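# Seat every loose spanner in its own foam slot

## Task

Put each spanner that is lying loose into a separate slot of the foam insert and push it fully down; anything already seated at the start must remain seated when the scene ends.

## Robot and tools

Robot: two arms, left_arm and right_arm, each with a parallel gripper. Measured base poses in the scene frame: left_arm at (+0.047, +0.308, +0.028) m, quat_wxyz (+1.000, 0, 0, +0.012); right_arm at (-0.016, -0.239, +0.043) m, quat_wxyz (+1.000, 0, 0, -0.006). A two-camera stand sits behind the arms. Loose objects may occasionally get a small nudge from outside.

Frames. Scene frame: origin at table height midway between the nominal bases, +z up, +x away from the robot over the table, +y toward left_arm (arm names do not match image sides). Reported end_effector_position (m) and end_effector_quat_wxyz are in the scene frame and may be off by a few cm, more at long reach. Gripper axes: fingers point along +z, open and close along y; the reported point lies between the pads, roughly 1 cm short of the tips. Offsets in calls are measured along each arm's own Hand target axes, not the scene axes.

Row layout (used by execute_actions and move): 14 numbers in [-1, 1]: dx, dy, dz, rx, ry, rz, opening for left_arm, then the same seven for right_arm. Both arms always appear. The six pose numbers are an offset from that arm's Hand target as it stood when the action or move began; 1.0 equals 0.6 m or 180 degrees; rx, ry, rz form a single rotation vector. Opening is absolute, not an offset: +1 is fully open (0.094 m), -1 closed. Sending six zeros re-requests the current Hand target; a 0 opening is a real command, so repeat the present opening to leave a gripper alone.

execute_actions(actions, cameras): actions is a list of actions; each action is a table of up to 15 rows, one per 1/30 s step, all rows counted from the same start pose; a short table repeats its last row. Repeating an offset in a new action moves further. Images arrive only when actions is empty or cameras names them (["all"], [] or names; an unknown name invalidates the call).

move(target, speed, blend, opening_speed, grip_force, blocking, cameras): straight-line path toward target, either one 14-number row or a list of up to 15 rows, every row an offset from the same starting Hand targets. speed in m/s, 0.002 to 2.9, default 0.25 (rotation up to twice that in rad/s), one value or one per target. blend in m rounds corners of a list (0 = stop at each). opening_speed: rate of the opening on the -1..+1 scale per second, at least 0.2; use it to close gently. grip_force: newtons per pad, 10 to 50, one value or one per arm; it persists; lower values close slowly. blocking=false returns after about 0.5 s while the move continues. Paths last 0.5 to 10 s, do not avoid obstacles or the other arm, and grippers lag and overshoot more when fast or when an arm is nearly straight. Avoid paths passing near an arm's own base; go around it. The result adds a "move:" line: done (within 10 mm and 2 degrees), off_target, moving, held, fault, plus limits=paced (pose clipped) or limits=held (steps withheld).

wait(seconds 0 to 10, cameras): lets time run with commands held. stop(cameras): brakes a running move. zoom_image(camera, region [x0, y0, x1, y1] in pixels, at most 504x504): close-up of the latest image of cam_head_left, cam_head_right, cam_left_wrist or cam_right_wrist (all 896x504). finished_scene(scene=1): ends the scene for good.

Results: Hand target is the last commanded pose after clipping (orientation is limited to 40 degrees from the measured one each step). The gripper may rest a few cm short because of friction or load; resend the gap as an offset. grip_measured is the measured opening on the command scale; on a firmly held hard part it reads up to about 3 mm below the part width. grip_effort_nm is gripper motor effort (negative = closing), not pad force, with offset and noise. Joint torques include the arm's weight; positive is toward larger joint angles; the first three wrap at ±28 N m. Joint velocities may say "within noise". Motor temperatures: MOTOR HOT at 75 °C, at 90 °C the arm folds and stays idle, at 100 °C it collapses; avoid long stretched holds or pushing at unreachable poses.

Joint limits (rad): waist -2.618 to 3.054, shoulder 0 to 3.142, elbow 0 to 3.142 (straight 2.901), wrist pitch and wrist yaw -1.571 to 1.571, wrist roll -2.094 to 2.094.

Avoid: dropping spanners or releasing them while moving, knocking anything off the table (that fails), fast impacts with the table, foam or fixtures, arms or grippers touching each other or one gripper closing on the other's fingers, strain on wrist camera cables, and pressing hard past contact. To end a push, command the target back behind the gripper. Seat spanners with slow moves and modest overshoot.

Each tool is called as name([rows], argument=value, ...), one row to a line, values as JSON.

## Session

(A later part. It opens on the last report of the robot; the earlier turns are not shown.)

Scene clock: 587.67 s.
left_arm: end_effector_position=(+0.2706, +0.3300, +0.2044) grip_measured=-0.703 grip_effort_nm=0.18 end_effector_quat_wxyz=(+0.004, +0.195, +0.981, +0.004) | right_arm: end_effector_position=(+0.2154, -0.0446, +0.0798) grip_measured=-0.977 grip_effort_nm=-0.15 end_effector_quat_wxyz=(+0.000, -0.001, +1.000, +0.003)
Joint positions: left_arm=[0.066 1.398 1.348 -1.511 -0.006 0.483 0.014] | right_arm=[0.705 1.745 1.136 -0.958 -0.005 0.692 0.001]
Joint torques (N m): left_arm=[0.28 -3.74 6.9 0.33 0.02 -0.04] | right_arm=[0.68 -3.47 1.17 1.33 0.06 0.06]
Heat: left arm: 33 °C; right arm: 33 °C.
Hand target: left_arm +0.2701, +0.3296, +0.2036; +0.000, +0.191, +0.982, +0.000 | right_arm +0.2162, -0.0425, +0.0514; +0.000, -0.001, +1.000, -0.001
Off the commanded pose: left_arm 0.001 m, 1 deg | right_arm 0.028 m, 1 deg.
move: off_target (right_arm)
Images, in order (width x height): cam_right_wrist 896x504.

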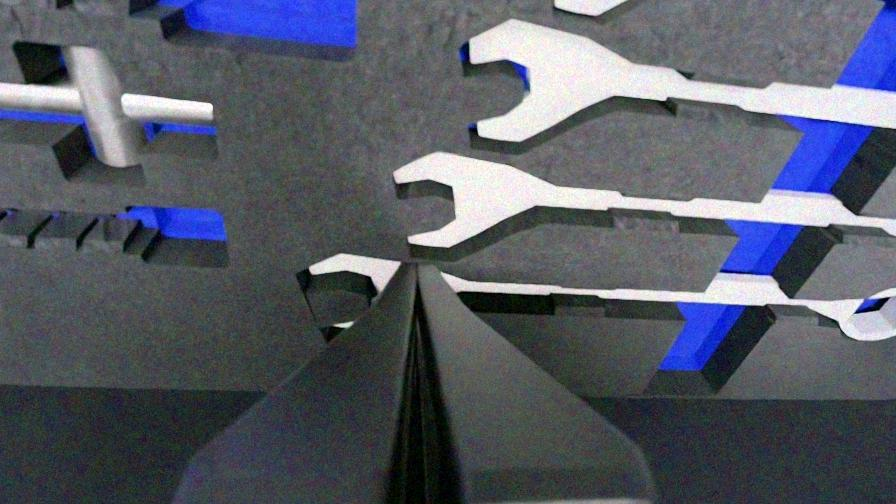

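move([
  [0,0,0,0,0,0,-0.7,0,0,-0.1,0,0,0,-0.98],
  [0,0,0,0,0,0,-0.7,-0.135,-0.0725,-0.1,0,0,-0.477,-0.98],
  [0,0,0,0,0,0,-0.7,-0.135,-0.0725,-0.075,0,0,-0.477,-0.98],
], speed=[0.15,0.4,0.1], cameras=["cam_right_wrist"])

Scene clock: 592.33 s.
left_arm: end_effector_position=(+0.2706, +0.3300, +0.2044) grip_measured=-0.703 grip_effort_nm=0.19 end_effector_quat_wxyz=(+0.004, +0.195, +0.981, +0.004) | right_arm: end_effector_position=(+0.2977, -0.0842, +0.1021) grip_measured=-0.977 grip_effort_nm=-0.15 end_effector_quat_wxyz=(-0.002, +0.681, -0.732, +0.005)
Joint positions: left_arm=[0.066 1.398 1.348 -1.511 -0.006 0.483 0.014] | right_arm=[0.472 1.89 1.413 -1.087 0.008 -1.039 0.001]
Joint torques (N m): left_arm=[0.24 -3.93 6.97 0.34 0.05 0.02] | right_arm=[-0.64 -8.61 5.12 0.36 -0.06 -0.11]
Heat: left arm: 33 °C; right arm: 33 °C.
Hand target: left_arm +0.2701, +0.3296, +0.2036; +0.000, +0.191, +0.982, +0.000 | right_arm +0.2973, -0.0858, +0.0964; +0.001, +0.682, -0.732, +0.001
Off the commanded pose: left_arm 0.001 m, 1 deg | right_arm 0.006 m, 1 deg.
move: done
Images, in order (width x height): cam_right_wrist 896x504.

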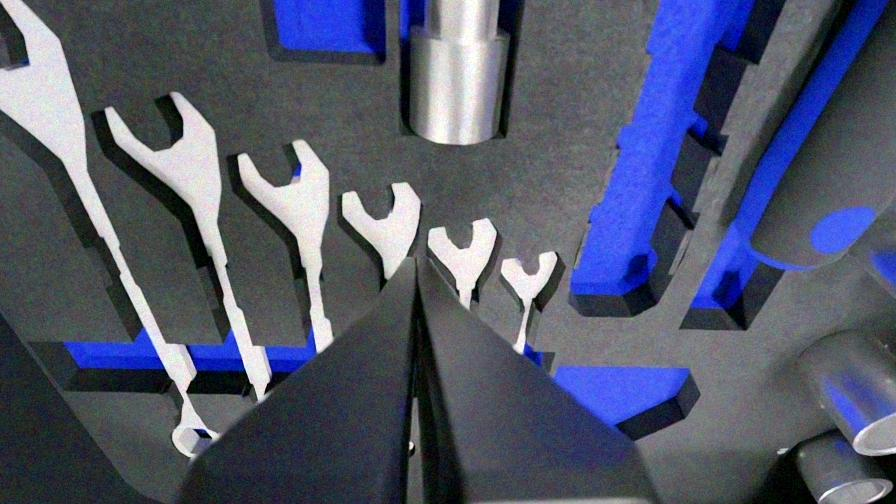

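move([
  [0,0,0,0,0,0,-0.7,0.015,0.009,0.0,0,0,0,-0.98],
  [0,0,0,0,0,0,-0.7,0.015,0.009,0.0765,0,0,0,-0.98],
], speed=[0.08,0.06], cameras=["cam_right_wrist"])

Scene clock: 594.40 s.
left_arm: end_effector_position=(+0.2706, +0.3300, +0.2044) grip_measured=-0.703 grip_effort_nm=0.18 end_effector_quat_wxyz=(+0.004, +0.195, +0.981, +0.004) | right_arm: end_effector_position=(+0.2910, -0.0933, +0.0799) grip_measured=-0.977 grip_effort_nm=-0.15 end_effector_quat_wxyz=(-0.006, +0.682, -0.732, +0.007)
Joint positions: left_arm=[0.066 1.398 1.348 -1.511 -0.006 0.483 0.014] | right_arm=[0.457 1.869 1.292 -0.978 0.01 -1.054 0.001]
Joint torques (N m): left_arm=[0.35 -3.75 6.95 0.37 0.01 -0.03] | right_arm=[-0.73 -4.75 1.48 1.2 -0.09 -0.09]
Heat: left arm: 33 °C; right arm: 33 °C.
Hand target: left_arm +0.2701, +0.3296, +0.2036; +0.000, +0.191, +0.982, +0.000 | right_arm +0.2913, -0.0945, +0.0507; +0.001, +0.682, -0.732, +0.001
Off the commanded pose: left_arm 0.001 m, 1 deg | right_arm 0.029 m, 1 deg.
move: off_target (right_arm)
Images, in order (width x height): cam_right_wrist 896x504.

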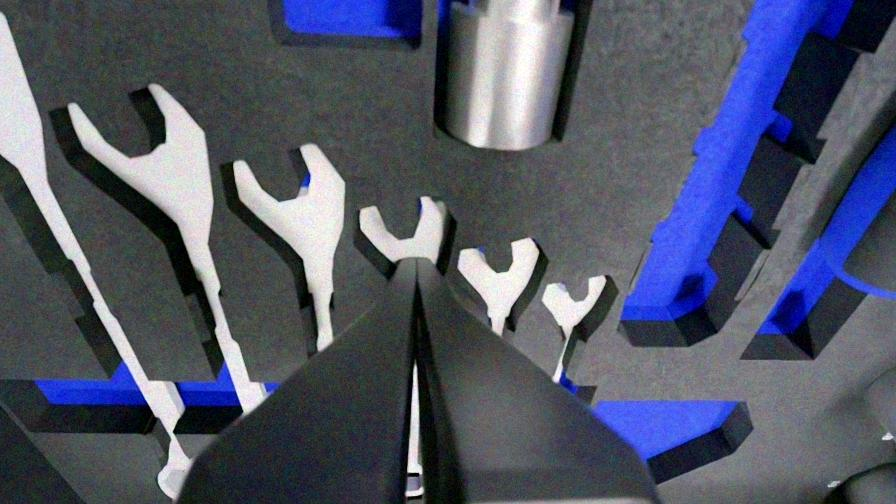

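move([
  [0,0,0,0,0,0,-0.7,0,0,-0.075,0,0,0,-0.98],
  [0,0,0,0,0,0,-0.7,0.0123,-0.0434,-0.075,0,0,0,-0.98],
  [0,0,0,0,0,0,-0.7,0.0123,-0.0434,0,0,0,0,-0.98],
], speed=[0.12,0.1,0.06], cameras=["cam_right_wrist"])

Scene clock: 598.23 s.
left_arm: end_effector_position=(+0.2706, +0.3300, +0.2044) grip_measured=-0.703 grip_effort_nm=0.18 end_effector_quat_wxyz=(+0.004, +0.195, +0.981, +0.004) | right_arm: end_effector_position=(+0.3128, -0.1060, +0.0812) grip_measured=-0.977 grip_effort_nm=-0.15 end_effector_quat_wxyz=(+0.002, +0.681, -0.733, +0.005)
Joint positions: left_arm=[0.066 1.398 1.348 -1.511 -0.006 0.483 0.014] | right_arm=[0.399 1.935 1.387 -1.023 0.011 -1.109 0.001]
Joint torques (N m): left_arm=[0.46 -3.79 6.8 0.35 0.04 -0.02] | right_arm=[-0.25 -5.31 1.61 1.31 -0.09 -0.08]
Heat: left arm: 33 °C; right arm: 33 °C.
Hand target: left_arm +0.2701, +0.3296, +0.2036; +0.000, +0.191, +0.982, +0.000 | right_arm +0.3167, -0.1037, +0.0506; +0.001, +0.682, -0.732, +0.001
Off the commanded pose: left_arm 0.001 m, 1 deg | right_arm 0.031 m, 1 deg.
move: off_target (right_arm)
Images, in order (width x height): cam_right_wrist 896x504.

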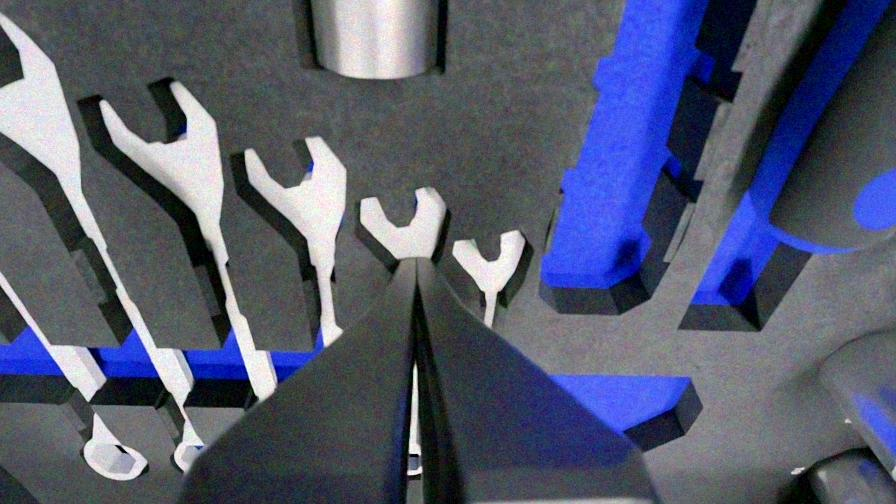

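move([
  [0,0,0,0,0,0,-0.7,0,0,-0.075,0,0,0,-0.98],
  [0,0,0,0,0,0,-0.7,0.0049,-0.0379,-0.075,0,0,0,-0.98],
  [0,0,0,0,0,0,-0.7,0.0049,-0.0379,0,0,0,0,-0.98],
], speed=[0.12,0.1,0.06], cameras=["cam_right_wrist"])

Scene clock: 601.10 s.
left_arm: end_effector_position=(+0.2706, +0.3300, +0.2044) grip_measured=-0.703 grip_effort_nm=0.18 end_effector_quat_wxyz=(+0.004, +0.195, +0.981, +0.004) | right_arm: end_effector_position=(+0.3352, -0.1099, +0.0847) grip_measured=-0.977 grip_effort_nm=-0.14 end_effector_quat_wxyz=(-0.001, +0.680, -0.733, +0.007)
Joint positions: left_arm=[0.066 1.398 1.348 -1.511 -0.006 0.483 0.014] | right_arm=[0.367 1.995 1.488 -1.056 0.011 -1.14 0.001]
Joint torques (N m): left_arm=[0.39 -4 6.75 0.3 -0.01 -0.06] | right_arm=[-0.39 -5.39 1.65 1.34 -0.08 -0.11]
Heat: left arm: 33 °C; right arm: 33 °C.
Hand target: left_arm +0.2701, +0.3296, +0.2036; +0.000, +0.191, +0.982, +0.000 | right_arm +0.3392, -0.1084, +0.0506; +0.001, +0.681, -0.732, +0.001
Off the commanded pose: left_arm 0.001 m, 1 deg | right_arm 0.034 m, 1 deg.
move: off_target (right_arm)
Images, in order (width x height): cam_right_wrist 896x504.

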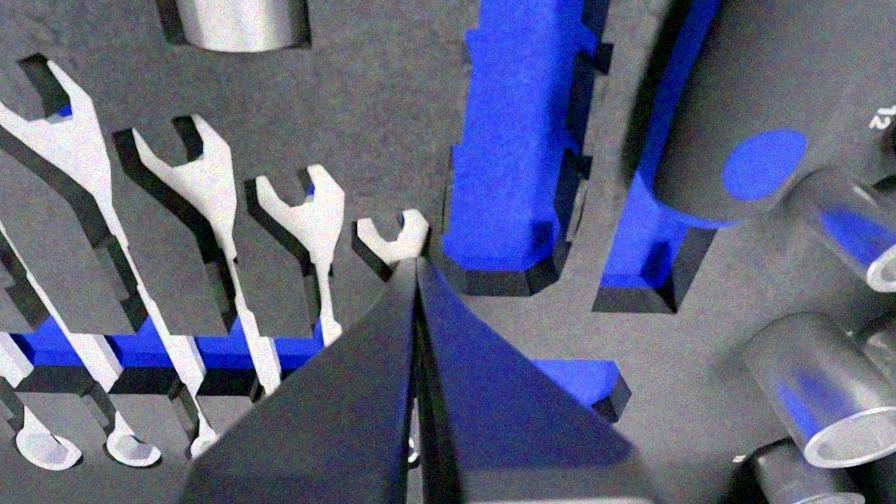

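zoom_image(camera="cam_right_wrist", region=[240, 140, 460, 340])

Scaled by 2.291 from the camera's 896x504 image, which has a finer 1280x720 frame.

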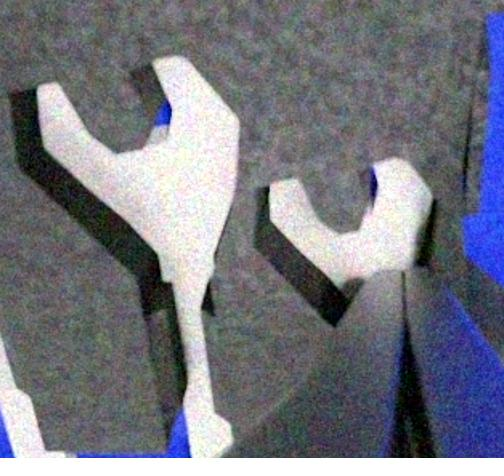

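move([
  [0,0,0,0,0,0,-0.7,0,0,-0.12,0,0,0,-0.98],
  [0,0,0,0,0,0,-0.7,0.05,0.1,-0.28,0,0,0,-0.98],
], speed=[0.12,0.2], blend=[0.02,0], cameras=["all"])

zoom_image(camera="cam_right_wrist", region=[200, 0, 704, 300])

Scene clock: 603.33 s.
left_arm: end_effector_position=(+0.2706, +0.3300, +0.2044) grip_measured=-0.703 grip_effort_nm=0.18 end_effector_quat_wxyz=(+0.004, +0.195, +0.981, +0.004) | right_arm: end_effector_position=(+0.2757, -0.1332, +0.2090) grip_measured=-0.977 grip_effort_nm=-0.14 end_effector_quat_wxyz=(+0.014, +0.681, -0.732, +0.000)
Joint positions: left_arm=[0.066 1.398 1.348 -1.511 -0.006 0.483 0.014] | right_arm=[0.363 1.75 1.663 -1.509 0.011 -1.148 0.001]
Joint torques (N m): left_arm=[0.55 -3.77 6.86 0.31 0.01 -0.04] | right_arm=[-0.7 -9.18 8.39 -0.02 -0.08 -0.11]
Heat: left arm: 33 °C; right arm: 33 °C.
Hand target: left_arm +0.2701, +0.3296, +0.2036; +0.000, +0.191, +0.982, +0.000 | right_arm +0.2774, -0.1334, +0.2188; +0.001, +0.682, -0.732, +0.001
Off the commanded pose: left_arm 0.001 m, 1 deg | right_arm 0.010 m, 1 deg.
move: done

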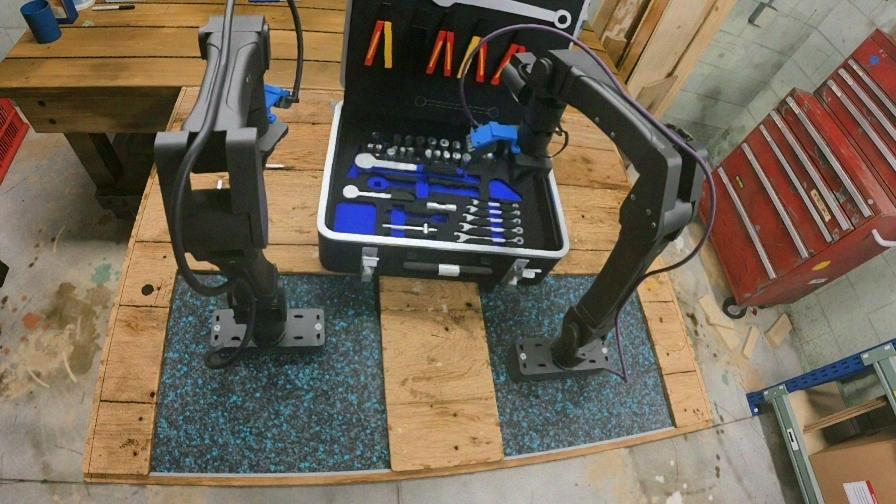

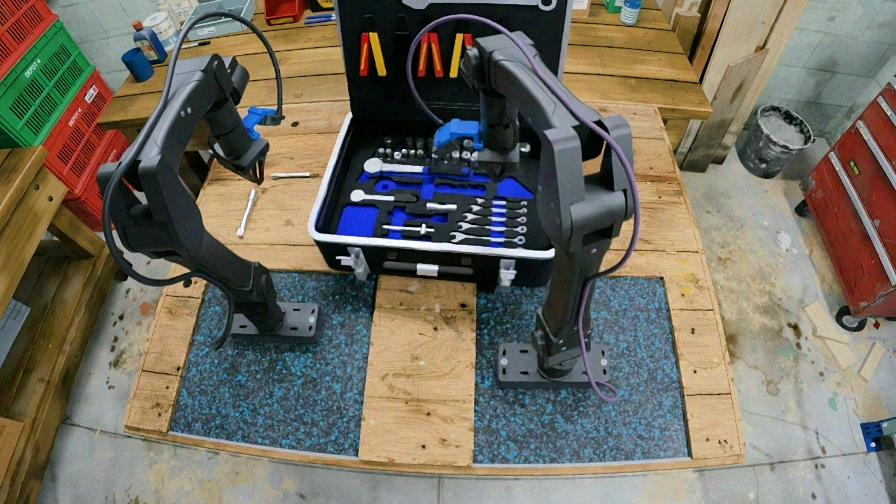

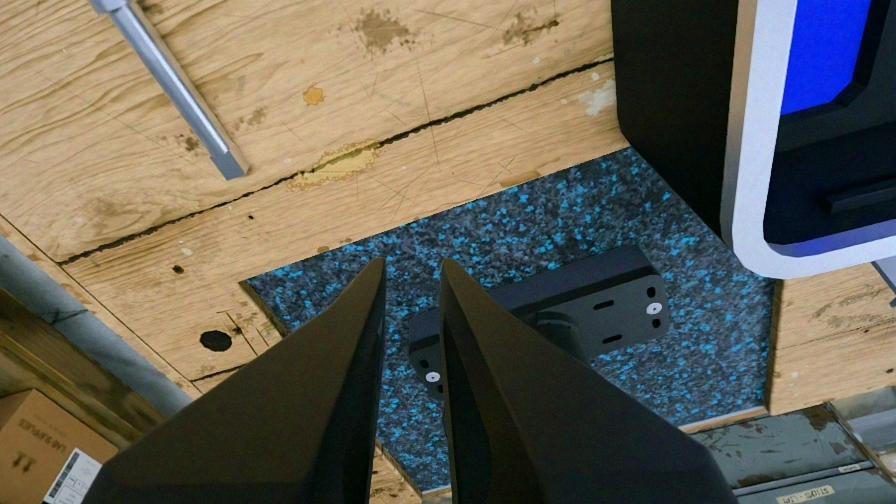

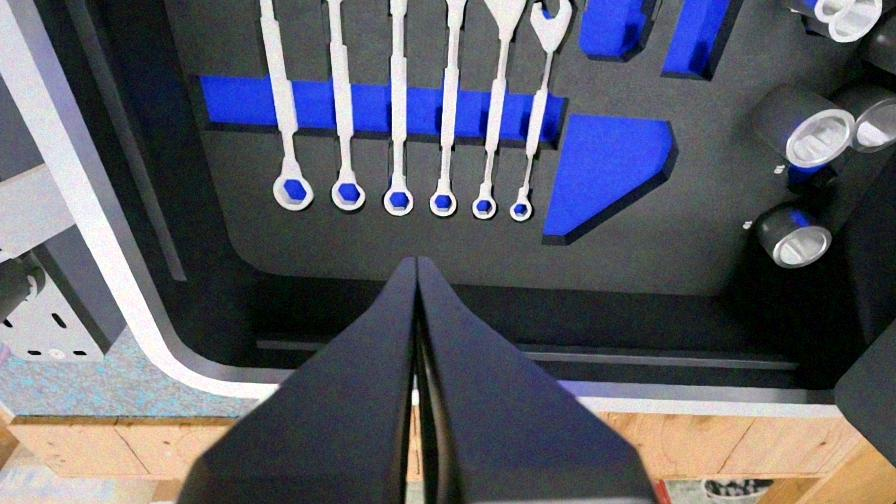

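Scaled by 1.000.

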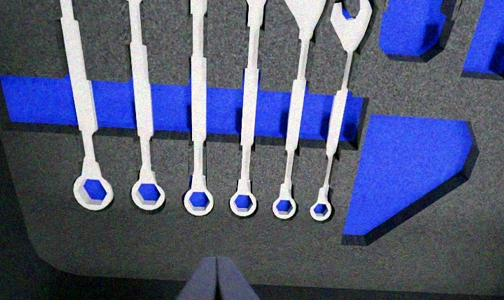

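finished_scene()

The scene is finished: the task was done.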